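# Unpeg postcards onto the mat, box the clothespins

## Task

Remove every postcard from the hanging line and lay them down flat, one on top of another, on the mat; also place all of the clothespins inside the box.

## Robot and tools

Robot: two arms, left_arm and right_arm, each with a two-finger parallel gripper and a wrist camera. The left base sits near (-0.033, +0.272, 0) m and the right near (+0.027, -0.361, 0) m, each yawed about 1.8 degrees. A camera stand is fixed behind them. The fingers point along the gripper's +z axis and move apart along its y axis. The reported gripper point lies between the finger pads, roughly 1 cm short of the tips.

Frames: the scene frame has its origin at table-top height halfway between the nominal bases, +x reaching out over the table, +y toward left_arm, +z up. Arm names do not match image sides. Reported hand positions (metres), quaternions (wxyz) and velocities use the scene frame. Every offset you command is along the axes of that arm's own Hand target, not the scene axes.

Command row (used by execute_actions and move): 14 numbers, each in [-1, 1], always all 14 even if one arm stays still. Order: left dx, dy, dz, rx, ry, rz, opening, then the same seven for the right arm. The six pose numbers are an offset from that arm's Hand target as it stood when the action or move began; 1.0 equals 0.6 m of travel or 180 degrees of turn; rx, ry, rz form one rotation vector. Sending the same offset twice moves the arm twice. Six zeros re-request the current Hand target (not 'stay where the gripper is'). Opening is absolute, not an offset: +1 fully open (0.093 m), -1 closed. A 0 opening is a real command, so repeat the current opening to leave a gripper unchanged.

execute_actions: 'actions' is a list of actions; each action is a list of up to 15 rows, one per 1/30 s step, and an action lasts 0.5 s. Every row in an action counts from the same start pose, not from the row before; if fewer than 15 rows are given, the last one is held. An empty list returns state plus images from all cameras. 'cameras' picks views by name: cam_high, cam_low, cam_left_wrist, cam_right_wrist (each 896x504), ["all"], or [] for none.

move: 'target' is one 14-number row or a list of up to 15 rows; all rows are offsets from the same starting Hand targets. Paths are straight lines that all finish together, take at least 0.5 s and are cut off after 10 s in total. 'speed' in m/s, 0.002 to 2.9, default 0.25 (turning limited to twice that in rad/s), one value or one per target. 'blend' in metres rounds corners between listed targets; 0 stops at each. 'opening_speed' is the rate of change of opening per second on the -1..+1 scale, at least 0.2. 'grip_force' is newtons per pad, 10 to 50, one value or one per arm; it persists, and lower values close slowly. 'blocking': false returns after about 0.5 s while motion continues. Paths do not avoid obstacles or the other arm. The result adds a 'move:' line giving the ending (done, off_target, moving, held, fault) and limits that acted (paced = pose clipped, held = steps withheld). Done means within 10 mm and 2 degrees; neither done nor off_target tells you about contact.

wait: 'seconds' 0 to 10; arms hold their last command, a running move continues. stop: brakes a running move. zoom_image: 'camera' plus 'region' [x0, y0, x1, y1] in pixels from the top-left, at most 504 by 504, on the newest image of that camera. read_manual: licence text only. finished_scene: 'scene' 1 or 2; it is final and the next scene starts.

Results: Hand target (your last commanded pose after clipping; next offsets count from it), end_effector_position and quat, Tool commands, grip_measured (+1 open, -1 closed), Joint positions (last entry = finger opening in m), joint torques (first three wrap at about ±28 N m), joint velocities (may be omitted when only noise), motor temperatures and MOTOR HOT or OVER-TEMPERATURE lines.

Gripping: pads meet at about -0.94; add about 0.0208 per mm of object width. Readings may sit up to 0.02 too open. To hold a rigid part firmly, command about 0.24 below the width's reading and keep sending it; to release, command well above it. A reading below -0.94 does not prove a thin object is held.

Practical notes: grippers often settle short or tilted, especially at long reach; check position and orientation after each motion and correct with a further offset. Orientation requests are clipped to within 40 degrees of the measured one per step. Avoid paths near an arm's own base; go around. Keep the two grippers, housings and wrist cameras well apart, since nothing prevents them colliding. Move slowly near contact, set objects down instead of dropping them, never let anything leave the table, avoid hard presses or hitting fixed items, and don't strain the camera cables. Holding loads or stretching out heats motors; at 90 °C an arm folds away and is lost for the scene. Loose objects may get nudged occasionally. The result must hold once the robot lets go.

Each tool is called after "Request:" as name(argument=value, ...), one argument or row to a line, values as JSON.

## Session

Scene 1 done. Now scene 2.

Request:
execute_actions(
  actions=[],
)

Request:
zoom_image(
  camera="cam_high",
  region=[340, 80, 600, 360],
)

Request:
zoom_image(
  camera="cam_low",
  region=[280, 0, 784, 300],
)

Scene clock: 0.00 s.
left_arm: end_effector_position=(+0.3406, +0.2944, +0.0595) grip_measured=+1.000 end_effector_quat_wxyz=(+0.520, -0.021, +0.854, +0.023) | right_arm: end_effector_position=(+0.4054, -0.4167, +0.0851) grip_measured=+1.000 end_effector_quat_wxyz=(+0.573, +0.129, +0.804, -0.094)
Joint positions: left_arm=[0.022 1.55 0.35 0.724 -0.014 0.014 0.093] | right_arm=[-0.057 1.577 0.335 0.896 0.282 0.096 0.093]
Joint velocities: within noise
Joint torques (N m): no reading
Motor temperatures (°C): left_arm=[31 35 38 34 28 29 31] | right_arm=[31 38 32 33 31 29 30]
Heat: left arm: 38 °C; right arm: 38 °C.
Hand target: left_arm +0.3432, +0.2945, +0.0641; +0.525, -0.020, +0.850, +0.024 | right_arm +0.4077, -0.4167, +0.0901; +0.579, +0.129, +0.800, -0.093
Tool commands: left_gripper/opening=+1.0 right_gripper/opening=+1.0

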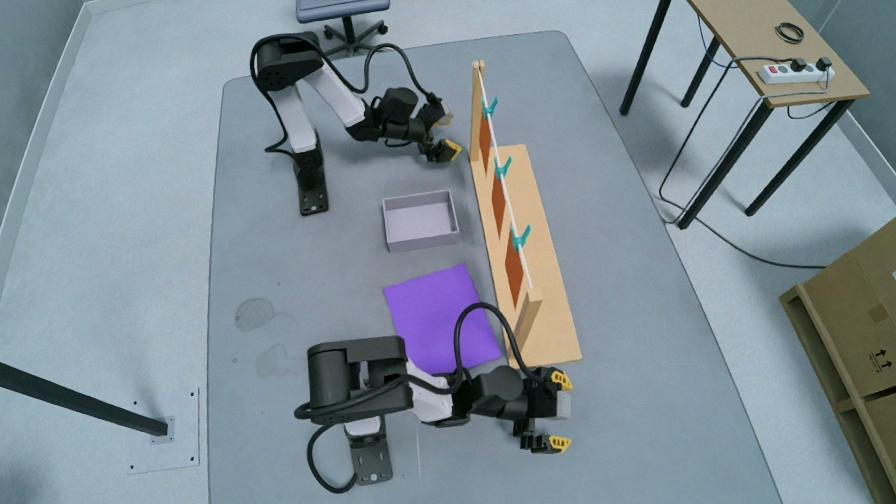

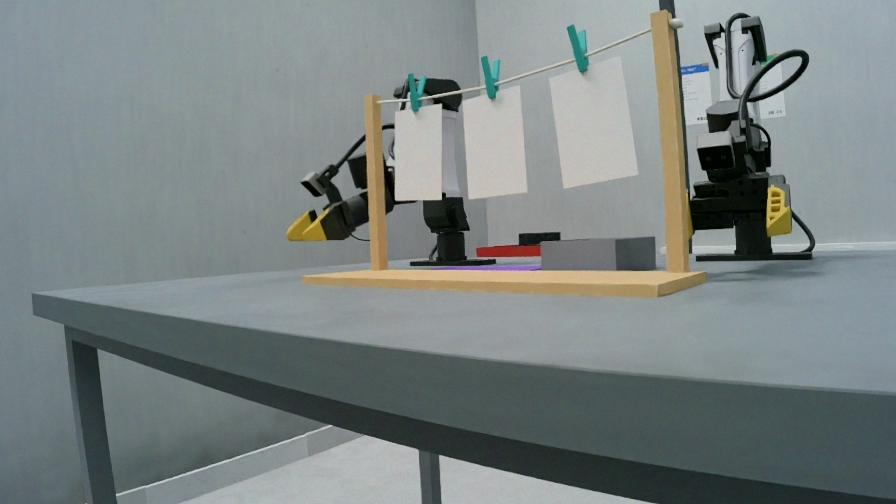

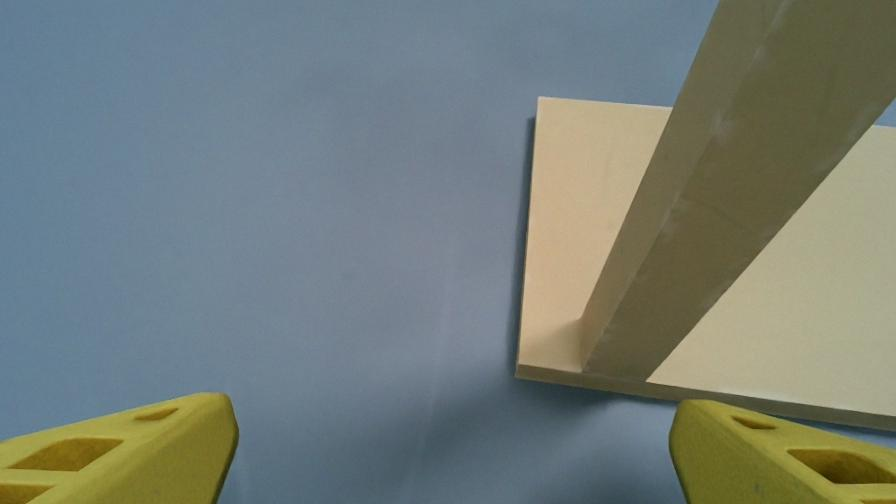

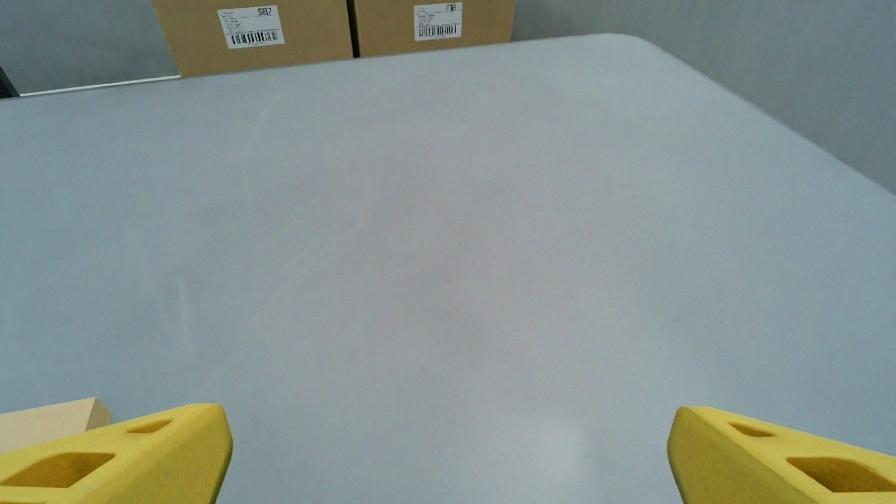

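Scaled by 1.800.

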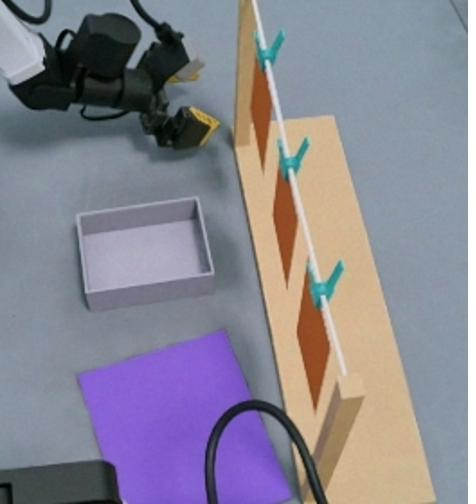

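Scaled by 1.000.

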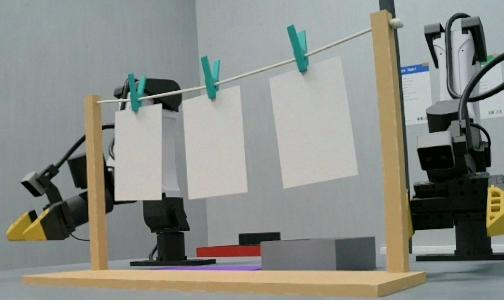

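Request:
move(
  target=[
    [-0.11,-0.0573,-0.2887,0,0,0,-0.44,-0.4147,0.0177,-0.2865,-0.2798,0.0129,-0.111,0.1],
    [-0.146,-0.2919,-0.145,0.347,-0.1352,0.0759,-0.44,-0.431,0.3712,-0.3965,-0.5596,0.0258,-0.2221,0.1],
  ],
  speed=[0.2,0.2],
  blend=0.02,
  grip_force=[35, 30],
  cameras=["all"],
)

Scene clock: 46.87 s.
left_arm: end_effector_position=(+0.3114, +0.1180, +0.1708) grip_measured=-0.438 end_effector_quat_wxyz=(+0.606, +0.347, +0.623, -0.352) | right_arm: end_effector_position=(+0.3420, -0.1626, +0.4034) grip_measured=+0.101 end_effector_quat_wxyz=(+0.404, -0.573, +0.612, +0.366)
Joint positions: left_arm=[-0.067 1.619 0.456 1.131 0.999 0.009 0.024] | right_arm=[0.115 1.81 2.296 -1.579 -1.096 -1.06 0.05]
Joint torques (N m): left_arm=[0.08 -4.34 8.06 2.21 0.19 -0.12] | right_arm=[0.1 -5.78 6.24 1.33 -0.96 -0.09]
Motor temperatures (°C): left_arm=[31 37 41 43 28 29 31] | right_arm=[31 40 35 41 31 29 30]
Heat: left arm: 43 °C; right arm: 41 °C.
Hand target: left_arm +0.3152, +0.1153, +0.1782; +0.612, +0.353, +0.613, -0.354 | right_arm +0.3400, -0.1599, +0.4103; -0.380, +0.596, -0.596, -0.379
Off the commanded pose: left_arm 0.009 m, 2 deg | right_arm 0.008 m, 5 deg.
joint sent to its limit (right arm) — joint 4 (wrist pitch), lower limit. The joint targets are off in orientation, not in position.
grip_force (N): 35, 30
move: off_target (right_arm)

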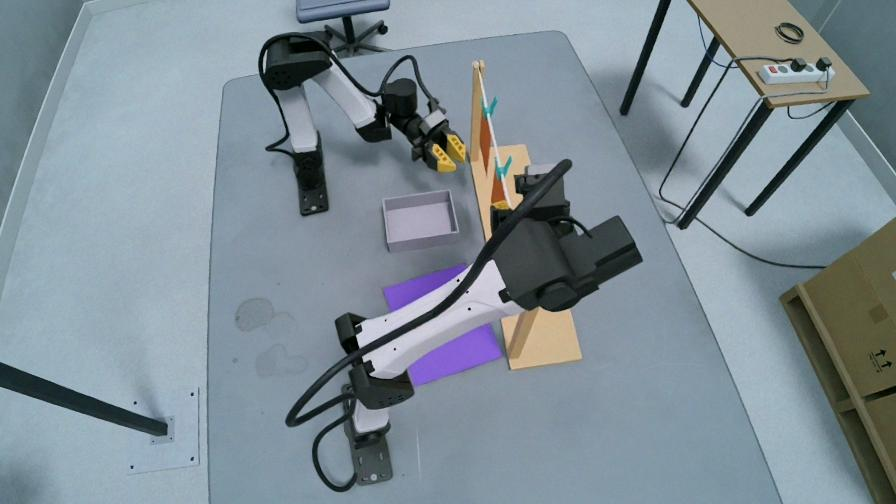

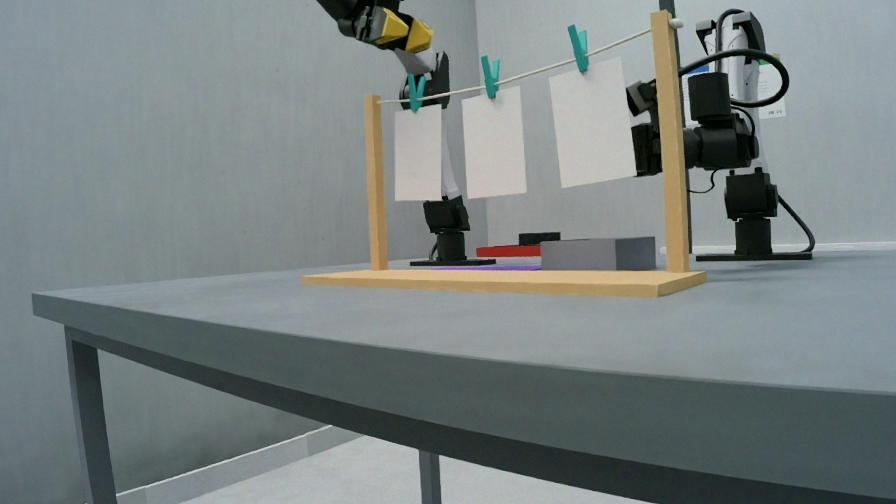

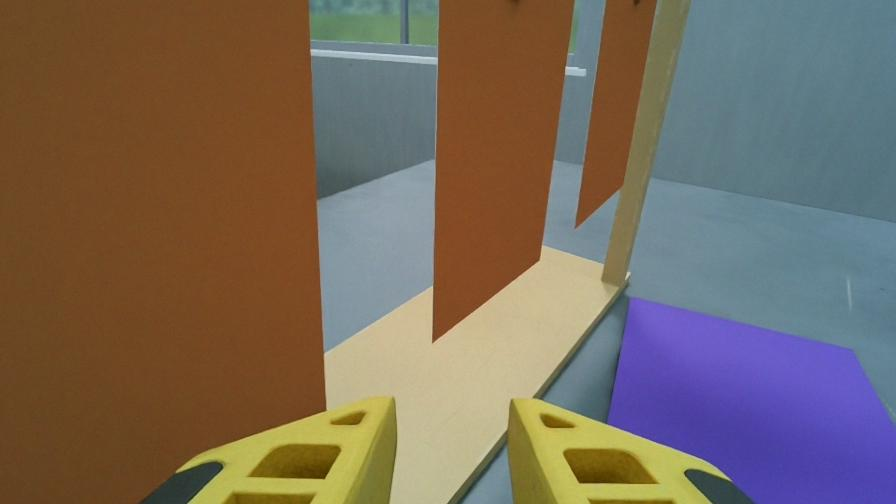

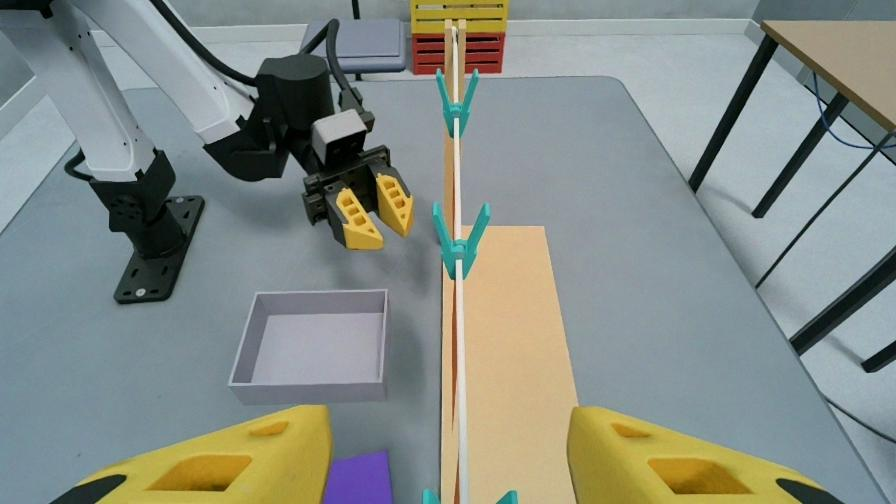

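Request:
move(
  target=[0.0067,0,0.1207,0,0,0,-0.5,0,0,0,0,0,0,0.1],
  speed=0.12,
  cameras=["cam_left_wrist","cam_right_wrist"],
)

Scene clock: 84.70 s.
left_arm: end_effector_position=(+0.3448, +0.0540, +0.1697) grip_measured=-0.498 end_effector_quat_wxyz=(+0.607, +0.357, +0.615, -0.356) | right_arm: end_effector_position=(+0.3420, -0.1626, +0.4034) grip_measured=+0.101 end_effector_quat_wxyz=(+0.404, -0.573, +0.612, +0.366)
Joint positions: left_arm=[-0.269 1.78 0.631 1.134 0.82 0.007 0.021] | right_arm=[0.115 1.81 2.296 -1.579 -1.096 -1.06 0.05]
Joint torques (N m): left_arm=[-0.2 -5.48 8.43 2.18 0.03 -0.09] | right_arm=[0.09 -5.78 6.24 1.33 -0.96 -0.09]
Heat: left arm: 46 °C; right arm: 41 °C.
Hand target: left_arm +0.3514, +0.0524, +0.1743; +0.612, +0.353, +0.612, -0.354 | right_arm +0.3400, -0.1599, +0.4103; -0.380, +0.596, -0.596, -0.379
Off the commanded pose: left_arm 0.008 m, 1 deg | right_arm 0.008 m, 5 deg.
joint sent to its limit (right arm) — joint 4 (wrist pitch), lower limit. The joint targets are off in orientation, not in position.
grip_force (N): 35, 30
move: off_target (right_arm)
Images, in order (width x height): cam_left_wrist 896x504, cam_right_wrist 896x504.

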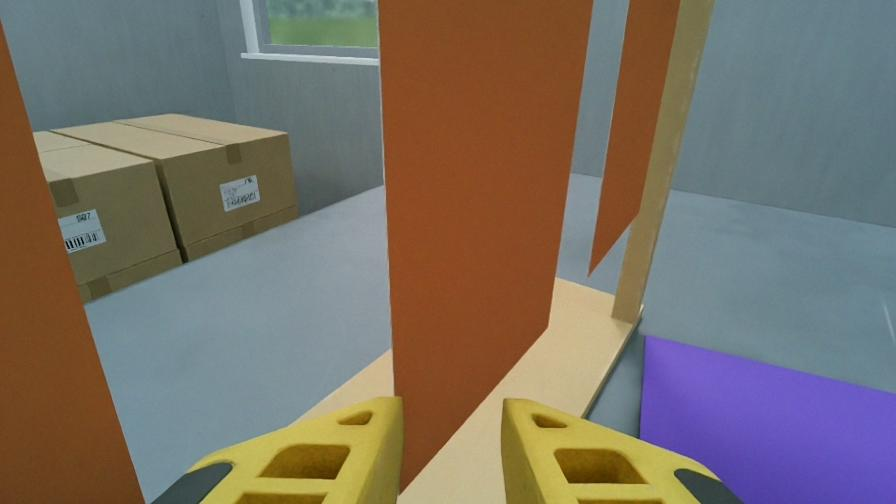

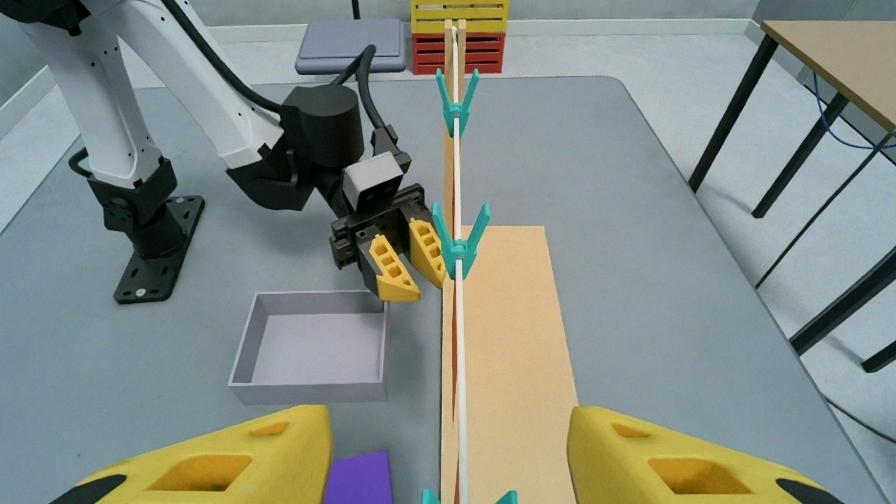

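Request:
move(
  target=[
    [0,0.0145,0,0,0,0,-0.48,0,0,0,0,0,0,0.1],
    [0,0.0145,0.025,0,0,0,-0.48,0,0,0,0,0,0,0.1],
  ],
  speed=[0.06,0.08],
  cameras=["cam_left_wrist"],
)

Scene clock: 125.20 s.
left_arm: end_effector_position=(+0.3602, +0.0459, +0.1712) grip_measured=-0.482 end_effector_quat_wxyz=(+0.609, +0.358, +0.612, -0.355) | right_arm: end_effector_position=(+0.3420, -0.1626, +0.4034) grip_measured=+0.101 end_effector_quat_wxyz=(+0.404, -0.573, +0.612, +0.366)
Joint positions: left_arm=[-0.283 1.83 0.7 1.122 0.805 0.007 0.022] | right_arm=[0.115 1.81 2.296 -1.579 -1.096 -1.06 0.05]
Joint torques (N m): left_arm=[0.06 -5.85 8.4 2.09 0 -0.13] | right_arm=[0.09 -5.78 6.23 1.33 -0.96 -0.09]
Motor temperatures (°C): left_arm=[31 39 45 49 28 29 30] | right_arm=[31 41 36 36 32 29 30]
Heat: left arm: 49 °C; right arm: 41 °C.
Hand target: left_arm +0.3664, +0.0439, +0.1742; +0.612, +0.353, +0.613, -0.354 | right_arm +0.3400, -0.1599, +0.4103; -0.380, +0.596, -0.596, -0.379
Off the commanded pose: left_arm 0.007 m, 1 deg | right_arm 0.008 m, 5 deg.
joint sent to its limit (right arm) — joint 4 (wrist pitch), lower limit. The joint targets are off in orientation, not in position.
grip_force (N): 35, 30
move: off_target (right_arm)
Images, in order (width x height): cam_left_wrist 896x504.

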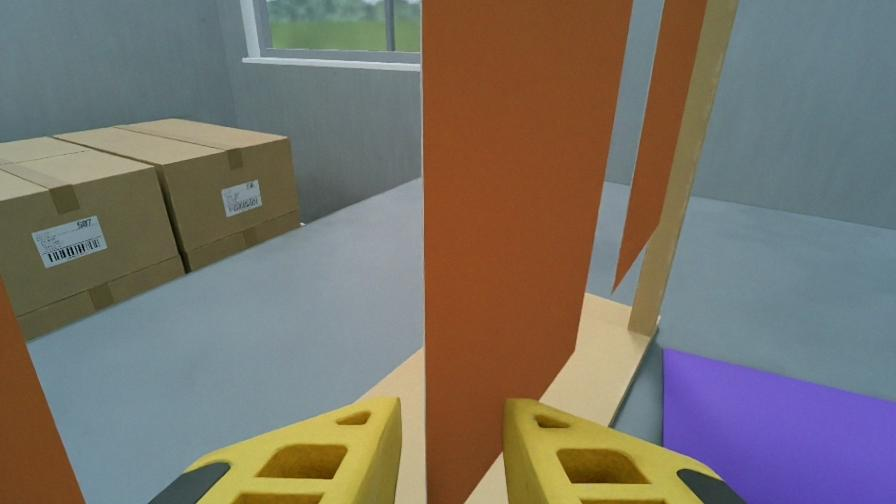

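Request:
move(
  target=[0,0,0.038,0,0,0,-0.48,0,0,0,0,0,0,0.1],
  speed=0.06,
  cameras=["cam_left_wrist","cam_right_wrist"],
)

Scene clock: 134.10 s.
left_arm: end_effector_position=(+0.3716, +0.0262, +0.1711) grip_measured=-0.482 end_effector_quat_wxyz=(+0.609, +0.358, +0.612, -0.355) | right_arm: end_effector_position=(+0.3420, -0.1626, +0.4034) grip_measured=+0.101 end_effector_quat_wxyz=(+0.404, -0.573, +0.612, +0.366)
Joint positions: left_arm=[-0.331 1.878 0.77 1.099 0.757 0.007 0.022] | right_arm=[0.115 1.81 2.296 -1.579 -1.096 -1.06 0.05]
Joint torques (N m): left_arm=[-0.23 -6.45 8.59 2.15 -0.04 -0.11] | right_arm=[0.09 -5.78 6.23 1.33 -0.96 -0.09]
Heat: left arm: 49 °C; right arm: 41 °C.
Hand target: left_arm +0.3779, +0.0242, +0.1741; +0.612, +0.353, +0.613, -0.354 | right_arm +0.3400, -0.1599, +0.4103; -0.380, +0.596, -0.596, -0.379
Off the commanded pose: left_arm 0.007 m, 1 deg | right_arm 0.008 m, 5 deg.
joint sent to its limit (right arm) — joint 4 (wrist pitch), lower limit. The joint targets are off in orientation, not in position.
grip_force (N): 35, 30
move: off_target (right_arm)
Images, in order (width x height): cam_left_wrist 896x504, cam_right_wrist 896x504.

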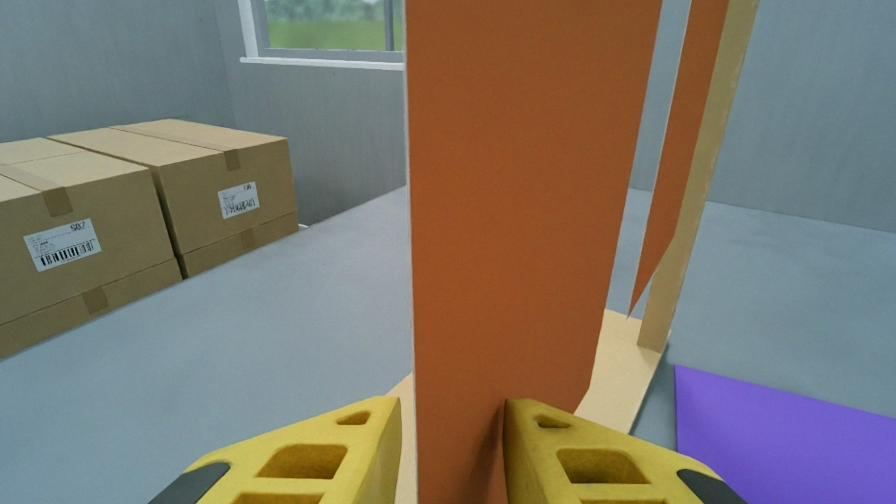

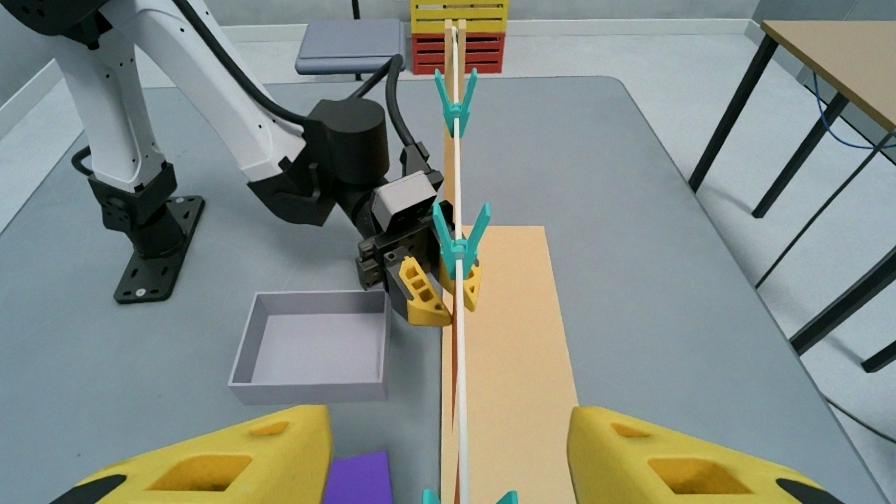

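Request:
move(
  target=[0,0,-0.0133,0,0,0,-0.48,-0.04,-0.0292,0.1976,0,0,0,0.2],
  speed=0.1,
  cameras=["cam_left_wrist","cam_right_wrist"],
)

Scene clock: 155.97 s.
left_arm: end_effector_position=(+0.3732, +0.0289, +0.1710) grip_measured=-0.482 end_effector_quat_wxyz=(+0.610, +0.356, +0.614, -0.353) | right_arm: end_effector_position=(+0.3545, -0.0444, +0.3737) grip_measured=+0.199 end_effector_quat_wxyz=(-0.365, +0.592, -0.605, -0.387)
Joint positions: left_arm=[-0.324 1.878 0.77 1.099 0.757 0.007 0.022] | right_arm=[0.43 1.919 2.27 -1.192 -0.949 -0.699 0.055]
Joint torques (N m): left_arm=[0.66 -7.54 6.54 2.21 0.17 -0.06] | right_arm=[-0.05 -7.57 7.21 2.11 -0.5 0.01]
Heat: left arm: 48 °C; right arm: 41 °C.
Hand target: left_arm +0.3738, +0.0310, +0.1741; +0.612, +0.353, +0.613, -0.354 | right_arm +0.3575, -0.0423, +0.3821; -0.381, +0.597, -0.596, -0.379
Off the commanded pose: left_arm 0.004 m, 0 deg | right_arm 0.009 m, 2 deg.
grip_force (N): 35, 30
move: done
Images, in order (width x height): cam_left_wrist 896x504, cam_right_wrist 896x504.

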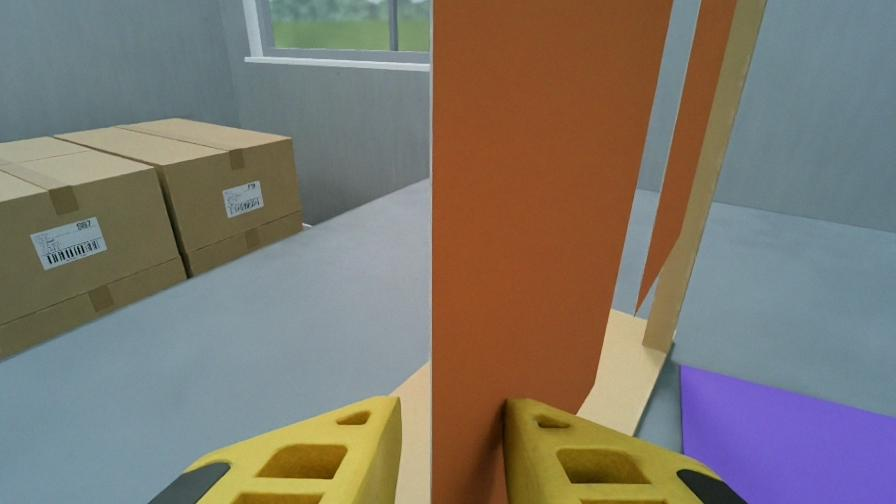

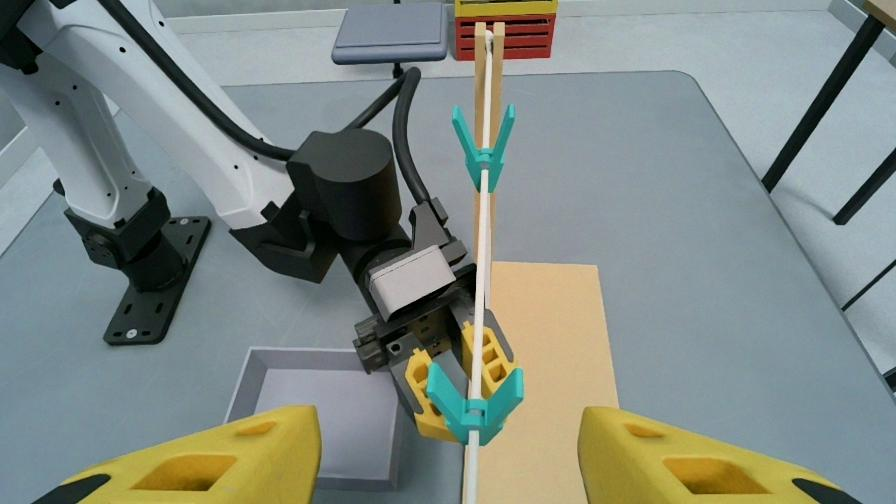

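Request:
move(
  target=[0,-0.0067,0,0,0,0,-0.48,0.0242,-0.0117,0.067,0,0,0,0.2],
  speed=0.06,
  cameras=["cam_left_wrist","cam_right_wrist"],
)

Scene clock: 205.80 s.
left_arm: end_effector_position=(+0.3732, +0.0289, +0.1710) grip_measured=-0.482 end_effector_quat_wxyz=(+0.610, +0.356, +0.614, -0.353) | right_arm: end_effector_position=(+0.3638, -0.0144, +0.3533) grip_measured=+0.199 end_effector_quat_wxyz=(-0.377, +0.595, -0.599, -0.382)
Joint positions: left_arm=[-0.324 1.878 0.77 1.099 0.757 0.007 0.022] | right_arm=[0.489 1.919 2.147 -0.985 -0.905 -0.629 0.055]
Joint torques (N m): left_arm=[-0.05 -8.7 5.05 2.23 0.09 -0.15] | right_arm=[0.16 -8.46 4.59 2.26 -0.43 0.01]
Heat: left arm: 49 °C; right arm: 44 °C.
Hand target: left_arm +0.3703, +0.0290, +0.1741; +0.612, +0.353, +0.613, -0.354 | right_arm +0.3646, -0.0121, +0.3519; -0.380, +0.596, -0.596, -0.379
Off the commanded pose: left_arm 0.004 m, 0 deg | right_arm 0.003 m, 1 deg.
grip_force (N): 35, 30
move: done
Images, in order (width x height): cam_left_wrist 896x504, cam_right_wrist 896x504.

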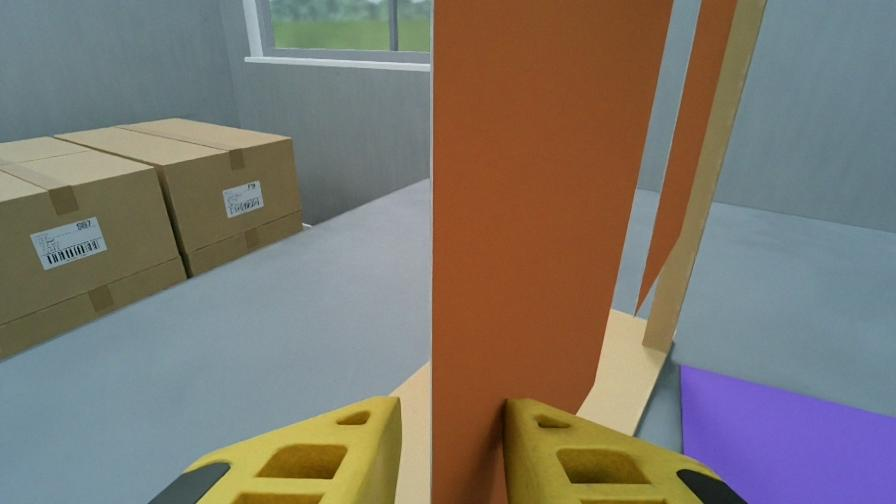

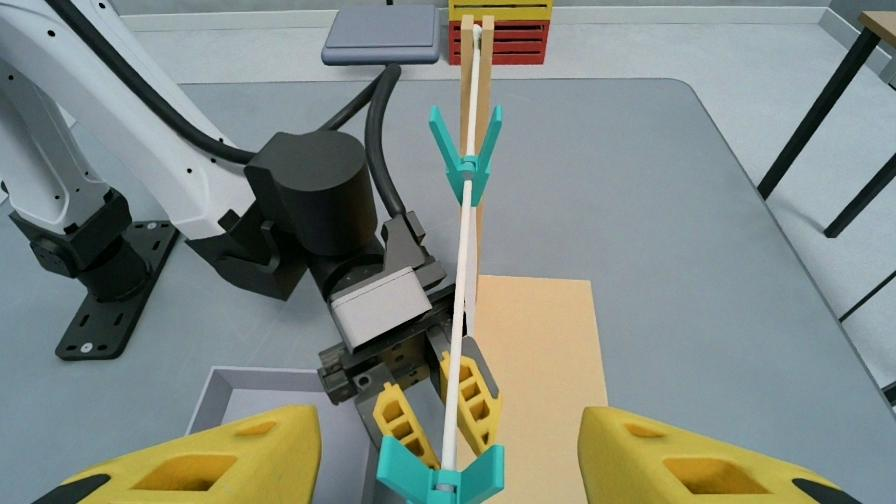

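Request:
move(
  target=[0,0,0,0,0,0,-0.6,0.0332,0,0.0155,0,0,0,0.2],
  grip_force=[20, 30],
  opening_speed=0.4,
  speed=0.06,
  cameras=["cam_left_wrist","cam_right_wrist"],
)

Scene clock: 215.17 s.
left_arm: end_effector_position=(+0.3732, +0.0289, +0.1710) grip_measured=-0.598 end_effector_quat_wxyz=(+0.610, +0.356, +0.614, -0.353) | right_arm: end_effector_position=(+0.3692, -0.0114, +0.3182) grip_measured=+0.199 end_effector_quat_wxyz=(-0.364, +0.593, -0.607, -0.385)
Joint positions: left_arm=[-0.324 1.878 0.77 1.099 0.757 0.007 0.016] | right_arm=[0.489 1.904 1.993 -0.876 -0.903 -0.629 0.055]
Joint torques (N m): left_arm=[0.13 -8.31 5.42 2.25 0.1 -0.15] | right_arm=[0.16 -10.84 4.9 2.25 -0.47 0]
Heat: left arm: 50 °C; right arm: 45 °C.
Hand target: left_arm +0.3703, +0.0290, +0.1741; +0.612, +0.353, +0.613, -0.354 | right_arm +0.3646, -0.0120, +0.3299; -0.380, +0.596, -0.596, -0.380
Off the commanded pose: left_arm 0.004 m, 0 deg | right_arm 0.013 m, 2 deg.
grip_force (N): 20, 30
move: off_target (right_arm)
Images, in order (width x height): cam_left_wrist 896x504, cam_right_wrist 896x504.

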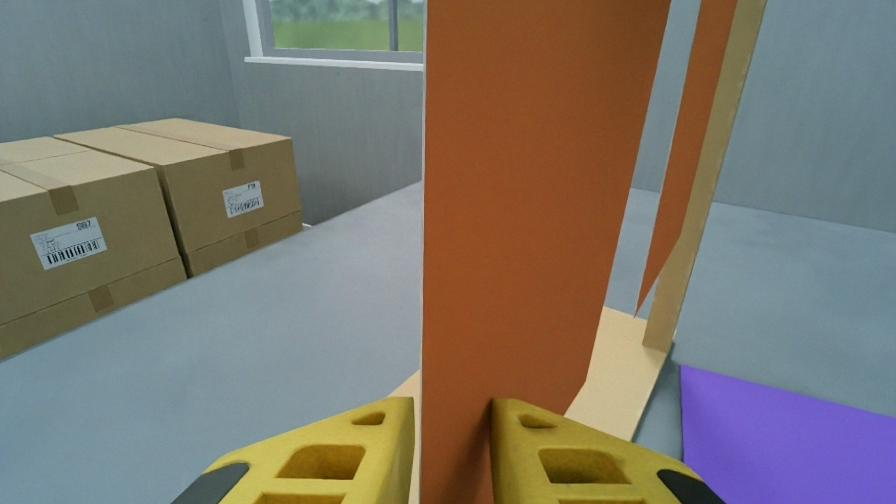

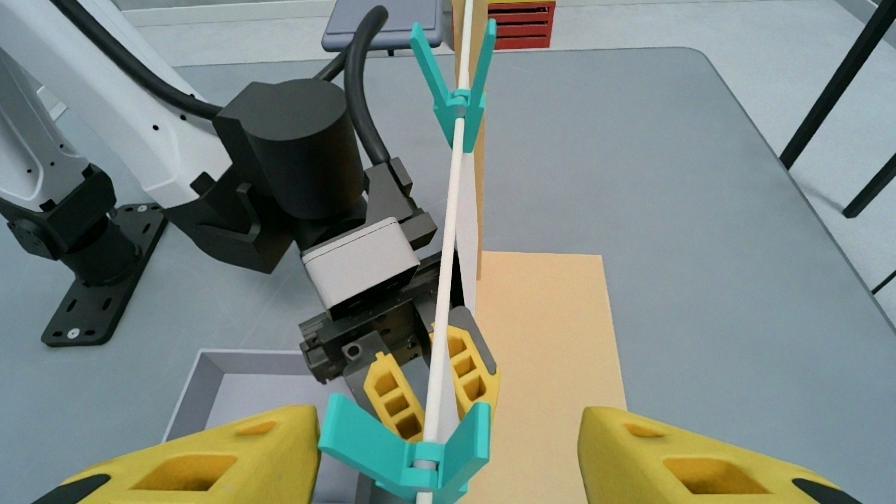

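Request:
move(
  target=[0,0,0,0,0,0,-0.72,-0.0136,0.0117,-0.0063,0,0,0,0.2],
  opening_speed=0.3,
  speed=0.05,
  cameras=["cam_left_wrist","cam_right_wrist"],
)

Scene clock: 222.97 s.
left_arm: end_effector_position=(+0.3732, +0.0289, +0.1710) grip_measured=-0.718 end_effector_quat_wxyz=(+0.610, +0.356, +0.614, -0.353) | right_arm: end_effector_position=(+0.3644, -0.0106, +0.3248) grip_measured=+0.199 end_effector_quat_wxyz=(-0.368, +0.593, -0.605, -0.384)
Joint positions: left_arm=[-0.324 1.878 0.77 1.099 0.757 0.007 0.011] | right_arm=[0.496 1.888 1.993 -0.876 -0.899 -0.618 0.055]
Joint torques (N m): left_arm=[0.28 -8.7 5.39 2.21 0.08 -0.12] | right_arm=[0.29 -10.69 6.06 2.01 -0.44 0.02]
Motor temperatures (°C): left_arm=[31 42 43 50 28 29 30] | right_arm=[31 47 37 40 31 29 30]
Heat: left arm: 50 °C; right arm: 47 °C.
Hand target: left_arm +0.3703, +0.0290, +0.1741; +0.612, +0.353, +0.613, -0.354 | right_arm +0.3576, -0.0121, +0.3388; -0.380, +0.596, -0.596, -0.379
Off the commanded pose: left_arm 0.004 m, 0 deg | right_arm 0.016 m, 2 deg.
grip_force (N): 20, 30
move: off_target (right_arm)
Images, in order (width x height): cam_left_wrist 896x504, cam_right_wrist 896x504.

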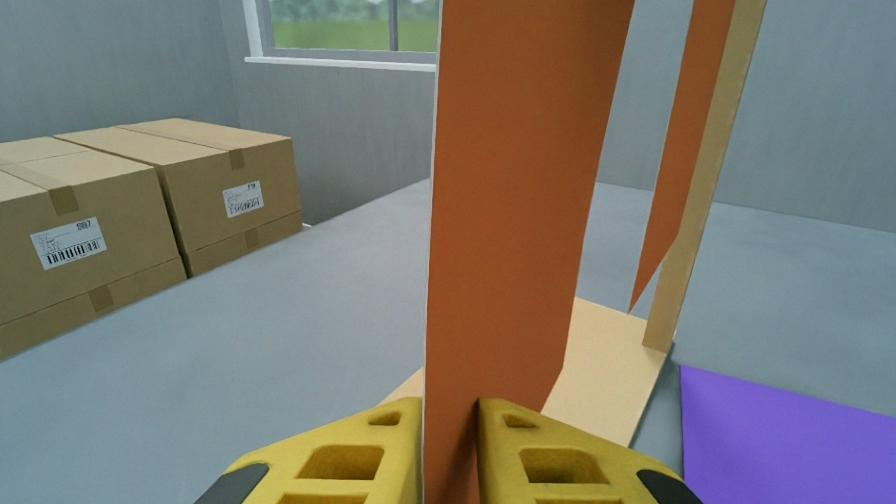

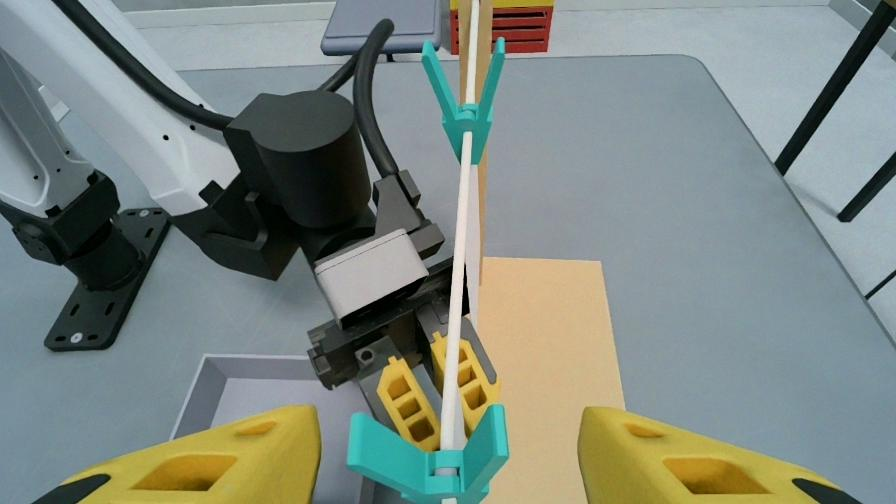

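Request:
move(
  target=[0,0,0,0,0,0,-0.84,0,0.005,0,0,0,0,-0.1],
  opening_speed=0.3,
  speed=0.05,
  cameras=["cam_left_wrist"],
)

Request:
move(
  target=[0,0,0,0,0,0,-1,0,0,0,0,0,0,-0.1],
  opening_speed=0.3,
  speed=0.05,
  cameras=["cam_left_wrist","cam_right_wrist"],
)

Scene clock: 231.20 s.
left_arm: end_effector_position=(+0.3732, +0.0289, +0.1716) grip_measured=-0.837 end_effector_quat_wxyz=(+0.611, +0.356, +0.613, -0.353) | right_arm: end_effector_position=(+0.3614, -0.0106, +0.3294) grip_measured=-0.099 end_effector_quat_wxyz=(-0.371, +0.593, -0.603, -0.383)
Joint positions: left_arm=[-0.324 1.878 0.77 1.102 0.757 0.007 0.005] | right_arm=[0.501 1.877 1.993 -0.876 -0.895 -0.614 0.04]
Joint torques (N m): left_arm=[-0.09 -8.34 5.52 2.18 0.1 -0.11] | right_arm=[0.29 -10.61 4.88 2.1 -0.44 0.01]
Heat: left arm: 50 °C; right arm: 48 °C.
Hand target: left_arm +0.3703, +0.0290, +0.1742; +0.612, +0.353, +0.613, -0.354 | right_arm +0.3546, -0.0120, +0.3388; -0.380, +0.596, -0.596, -0.379
Off the commanded pose: left_arm 0.004 m, 0 deg | right_arm 0.012 m, 1 deg.
grip_force (N): 20, 30
move: off_target (right_arm)
Images, in order (width x height): cam_left_wrist 896x504.

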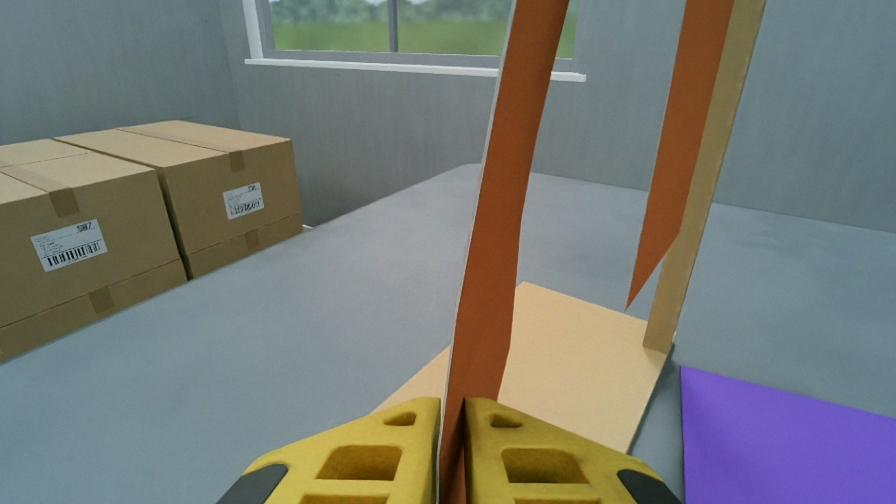

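Scene clock: 232.17 s.
left_arm: end_effector_position=(+0.3727, +0.0286, +0.1738) grip_measured=-0.972 end_effector_quat_wxyz=(+0.614, +0.358, +0.608, -0.353) | right_arm: end_effector_position=(+0.3614, -0.0106, +0.3294) grip_measured=-0.099 end_effector_quat_wxyz=(-0.371, +0.593, -0.603, -0.383)
Joint positions: left_arm=[-0.324 1.878 0.77 1.113 0.76 0.007 0] | right_arm=[0.501 1.877 1.993 -0.876 -0.895 -0.614 0.04]
Joint torques (N m): left_arm=[0.18 -8.46 5.2 2.12 0.03 -0.16] | right_arm=[0.29 -10.59 4.86 2.1 -0.43 0.01]
Heat: left arm: 50 °C; right arm: 48 °C.
Hand target: left_arm +0.3704, +0.0290, +0.1742; +0.612, +0.353, +0.613, -0.354 | right_arm +0.3546, -0.0120, +0.3388; -0.380, +0.596, -0.596, -0.379
Off the commanded pose: left_arm 0.002 m, 1 deg | right_arm 0.012 m, 1 deg.
grip_force (N): 20, 30
move: off_target (right_arm)
Images, in order (width x height): cam_left_wrist 896x504, cam_right_wrist 896x504.

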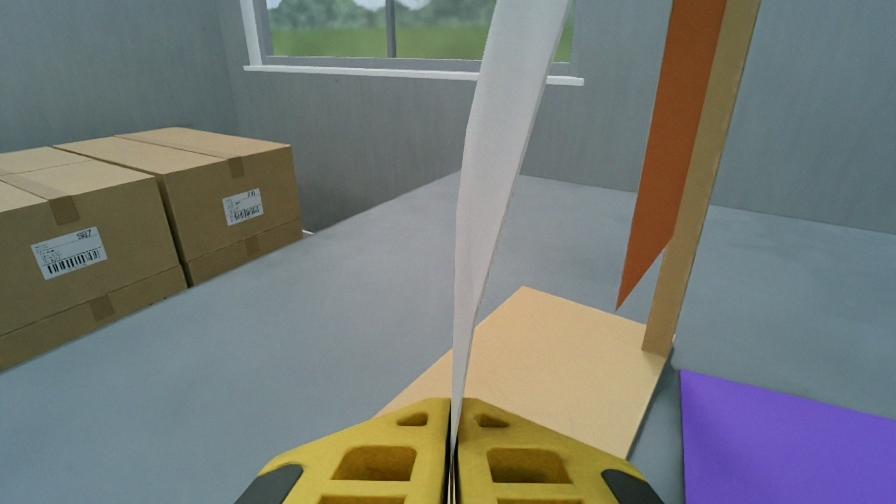

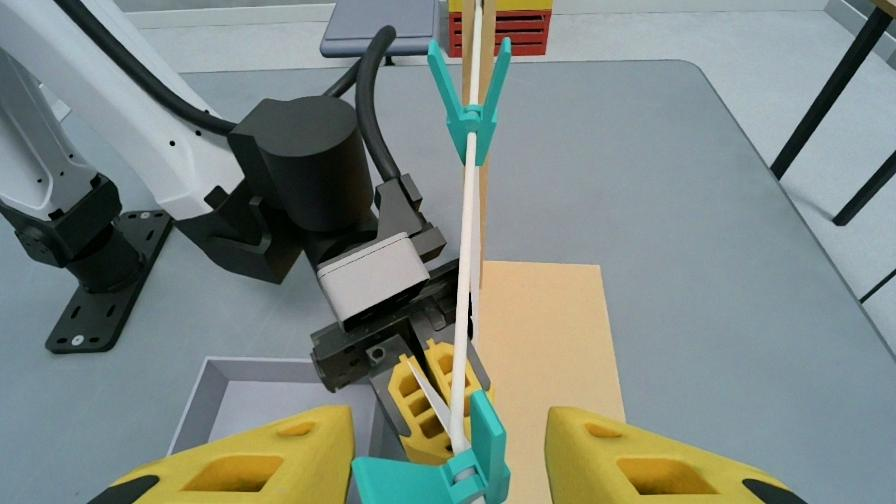

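Request:
move(
  target=[0,0,0,0,0,0,-1,0,0.003,0,-0.0604,0,-0.0282,-0.1],
  speed=0.08,
  cameras=["cam_right_wrist"],
)

Scene clock: 248.07 s.
left_arm: end_effector_position=(+0.3727, +0.0286, +0.1738) grip_measured=-0.979 end_effector_quat_wxyz=(+0.614, +0.358, +0.608, -0.353) | right_arm: end_effector_position=(+0.3515, -0.0118, +0.3328) grip_measured=-0.099 end_effector_quat_wxyz=(-0.330, +0.653, -0.543, -0.412)
Joint positions: left_arm=[-0.324 1.878 0.77 1.113 0.76 0.007 0] | right_arm=[0.482 2.085 2.37 -1.294 -1.022 -0.917 0.04]
Joint torques (N m): left_arm=[0.1 -8.34 5.19 2.02 0.05 -0.14] | right_arm=[-0.91 -8.28 7.24 1.52 -0.92 -0.15]
Heat: left arm: 52 °C; right arm: 48 °C.
Hand target: left_arm +0.3704, +0.0290, +0.1741; +0.612, +0.353, +0.613, -0.354 | right_arm +0.3528, -0.0120, +0.3388; -0.338, +0.656, -0.531, -0.417
Off the commanded pose: left_arm 0.002 m, 1 deg | right_arm 0.006 m, 2 deg.
grip_force (N): 20, 30
move: done
Images, in order (width x height): cam_right_wrist 896x504.

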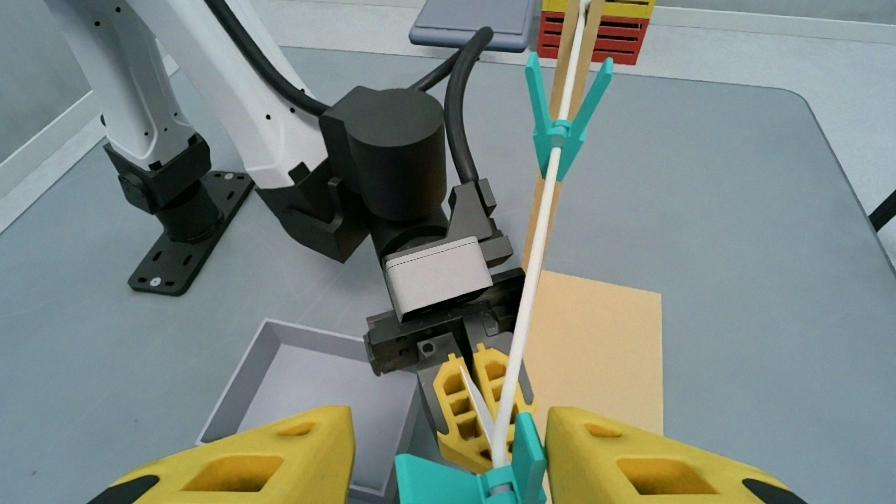

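Request:
move(
  target=[0,0,0,0,0,0,-1,0.006,-0.0095,0.003,0,0,0,-0.1],
  speed=0.05,
  cameras=["cam_right_wrist"],
)

Scene clock: 260.90 s.
left_arm: end_effector_position=(+0.3727, +0.0286, +0.1738) grip_measured=-0.979 end_effector_quat_wxyz=(+0.614, +0.358, +0.608, -0.353) | right_arm: end_effector_position=(+0.3571, -0.0105, +0.3284) grip_measured=-0.099 end_effector_quat_wxyz=(-0.330, +0.653, -0.543, -0.412)
Joint positions: left_arm=[-0.324 1.878 0.77 1.113 0.76 0.007 0] | right_arm=[0.479 2.111 2.394 -1.299 -1.024 -0.925 0.04]
Joint torques (N m): left_arm=[0.02 -8.44 5.35 2.14 0.04 -0.07] | right_arm=[-0.91 -8.53 7.21 1.5 -0.92 -0.18]
Heat: left arm: 52 °C; right arm: 47 °C.
Hand target: left_arm +0.3704, +0.0290, +0.1741; +0.612, +0.353, +0.613, -0.354 | right_arm +0.3583, -0.0107, +0.3348; -0.339, +0.656, -0.531, -0.417
Off the commanded pose: left_arm 0.002 m, 1 deg | right_arm 0.006 m, 2 deg.
grip_force (N): 20, 30
move: done
Images, in order (width x height): cam_right_wrist 896x504.

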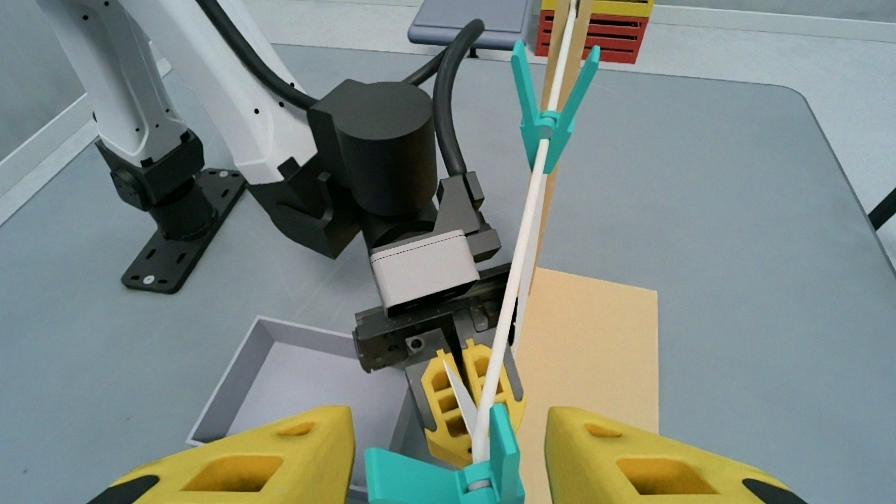

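Request:
move(
  target=[0,0,0,0,0,0,-1,0,0,0,0,0,0,-0.34],
  opening_speed=0.3,
  cameras=[],
)

Request:
move(
  target=[0,0,0,0,0,0,-1,0,0,0,0,0,0,-0.52],
  opening_speed=0.3,
  cameras=["cam_left_wrist","cam_right_wrist"],
)

Scene clock: 268.40 s.
left_arm: end_effector_position=(+0.3727, +0.0286, +0.1733) grip_measured=-0.979 end_effector_quat_wxyz=(+0.613, +0.358, +0.609, -0.353) | right_arm: end_effector_position=(+0.3563, -0.0106, +0.3305) grip_measured=-0.336 end_effector_quat_wxyz=(-0.331, +0.653, -0.541, -0.414)
Joint positions: left_arm=[-0.324 1.878 0.77 1.11 0.76 0.007 0] | right_arm=[0.478 2.111 2.399 -1.303 -1.029 -0.925 0.029]
Joint torques (N m): left_arm=[0.13 -8.35 5.33 2.18 0.05 -0.17] | right_arm=[-0.85 -8.38 7.04 1.52 -0.87 -0.18]
Heat: left arm: 53 °C; right arm: 48 °C.
Hand target: left_arm +0.3704, +0.0290, +0.1741; +0.612, +0.353, +0.613, -0.354 | right_arm +0.3583, -0.0107, +0.3349; -0.339, +0.656, -0.531, -0.417
Off the commanded pose: left_arm 0.003 m, 1 deg | right_arm 0.005 m, 2 deg.
grip_force (N): 20, 30
move: done
No camera images: "cameras" was empty.

Scene clock: 269.30 s.
left_arm: end_effector_position=(+0.3727, +0.0286, +0.1731) grip_measured=-0.979 end_effector_quat_wxyz=(+0.613, +0.357, +0.610, -0.353) | right_arm: end_effector_position=(+0.3561, -0.0107, +0.3303) grip_measured=-0.514 end_effector_quat_wxyz=(-0.330, +0.653, -0.541, -0.414)
Joint positions: left_arm=[-0.324 1.878 0.77 1.109 0.76 0.007 0] | right_arm=[0.478 2.111 2.399 -1.304 -1.029 -0.925 0.021]
Joint torques (N m): left_arm=[0.24 -8.54 5.37 2.14 0.03 -0.14] | right_arm=[-0.87 -8.36 7.06 1.54 -0.86 -0.18]
Heat: left arm: 53 °C; right arm: 48 °C.
Hand target: left_arm +0.3704, +0.0290, +0.1741; +0.612, +0.353, +0.613, -0.354 | right_arm +0.3583, -0.0107, +0.3349; -0.339, +0.656, -0.531, -0.417
Off the commanded pose: left_arm 0.003 m, 1 deg | right_arm 0.005 m, 2 deg.
grip_force (N): 20, 30
move: done
Images, in order (width x height): cam_left_wrist 896x504, cam_right_wrist 896x504.

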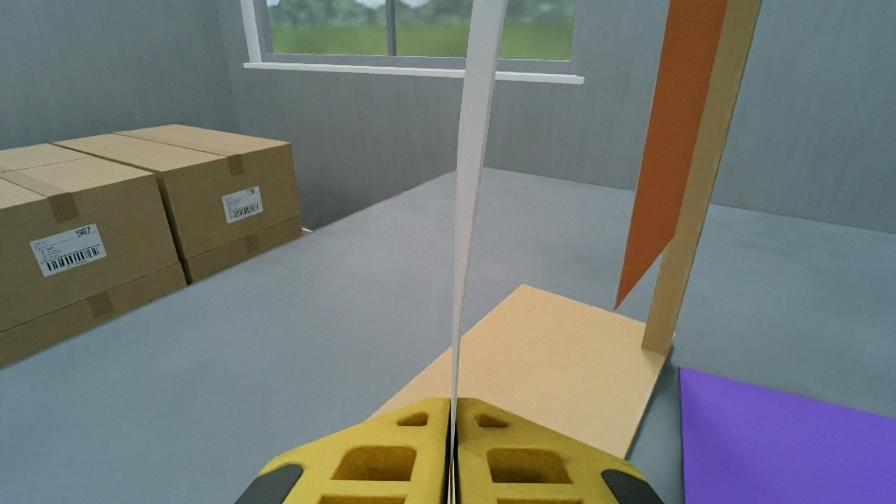

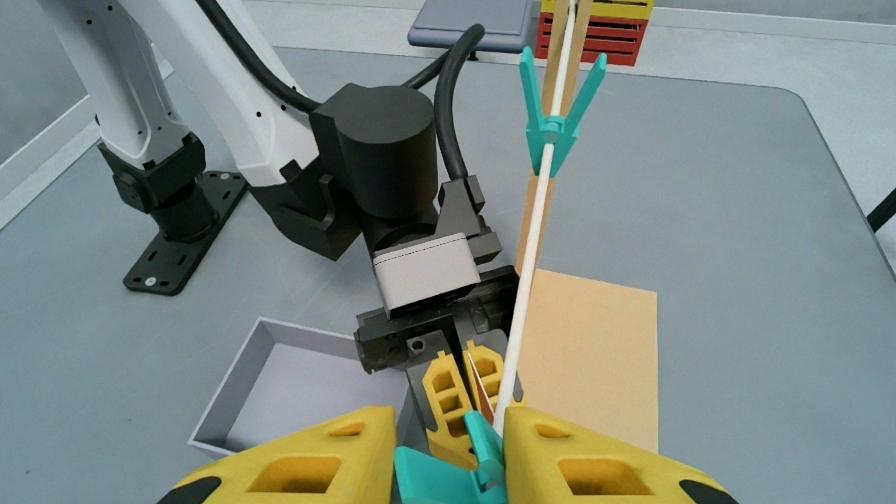

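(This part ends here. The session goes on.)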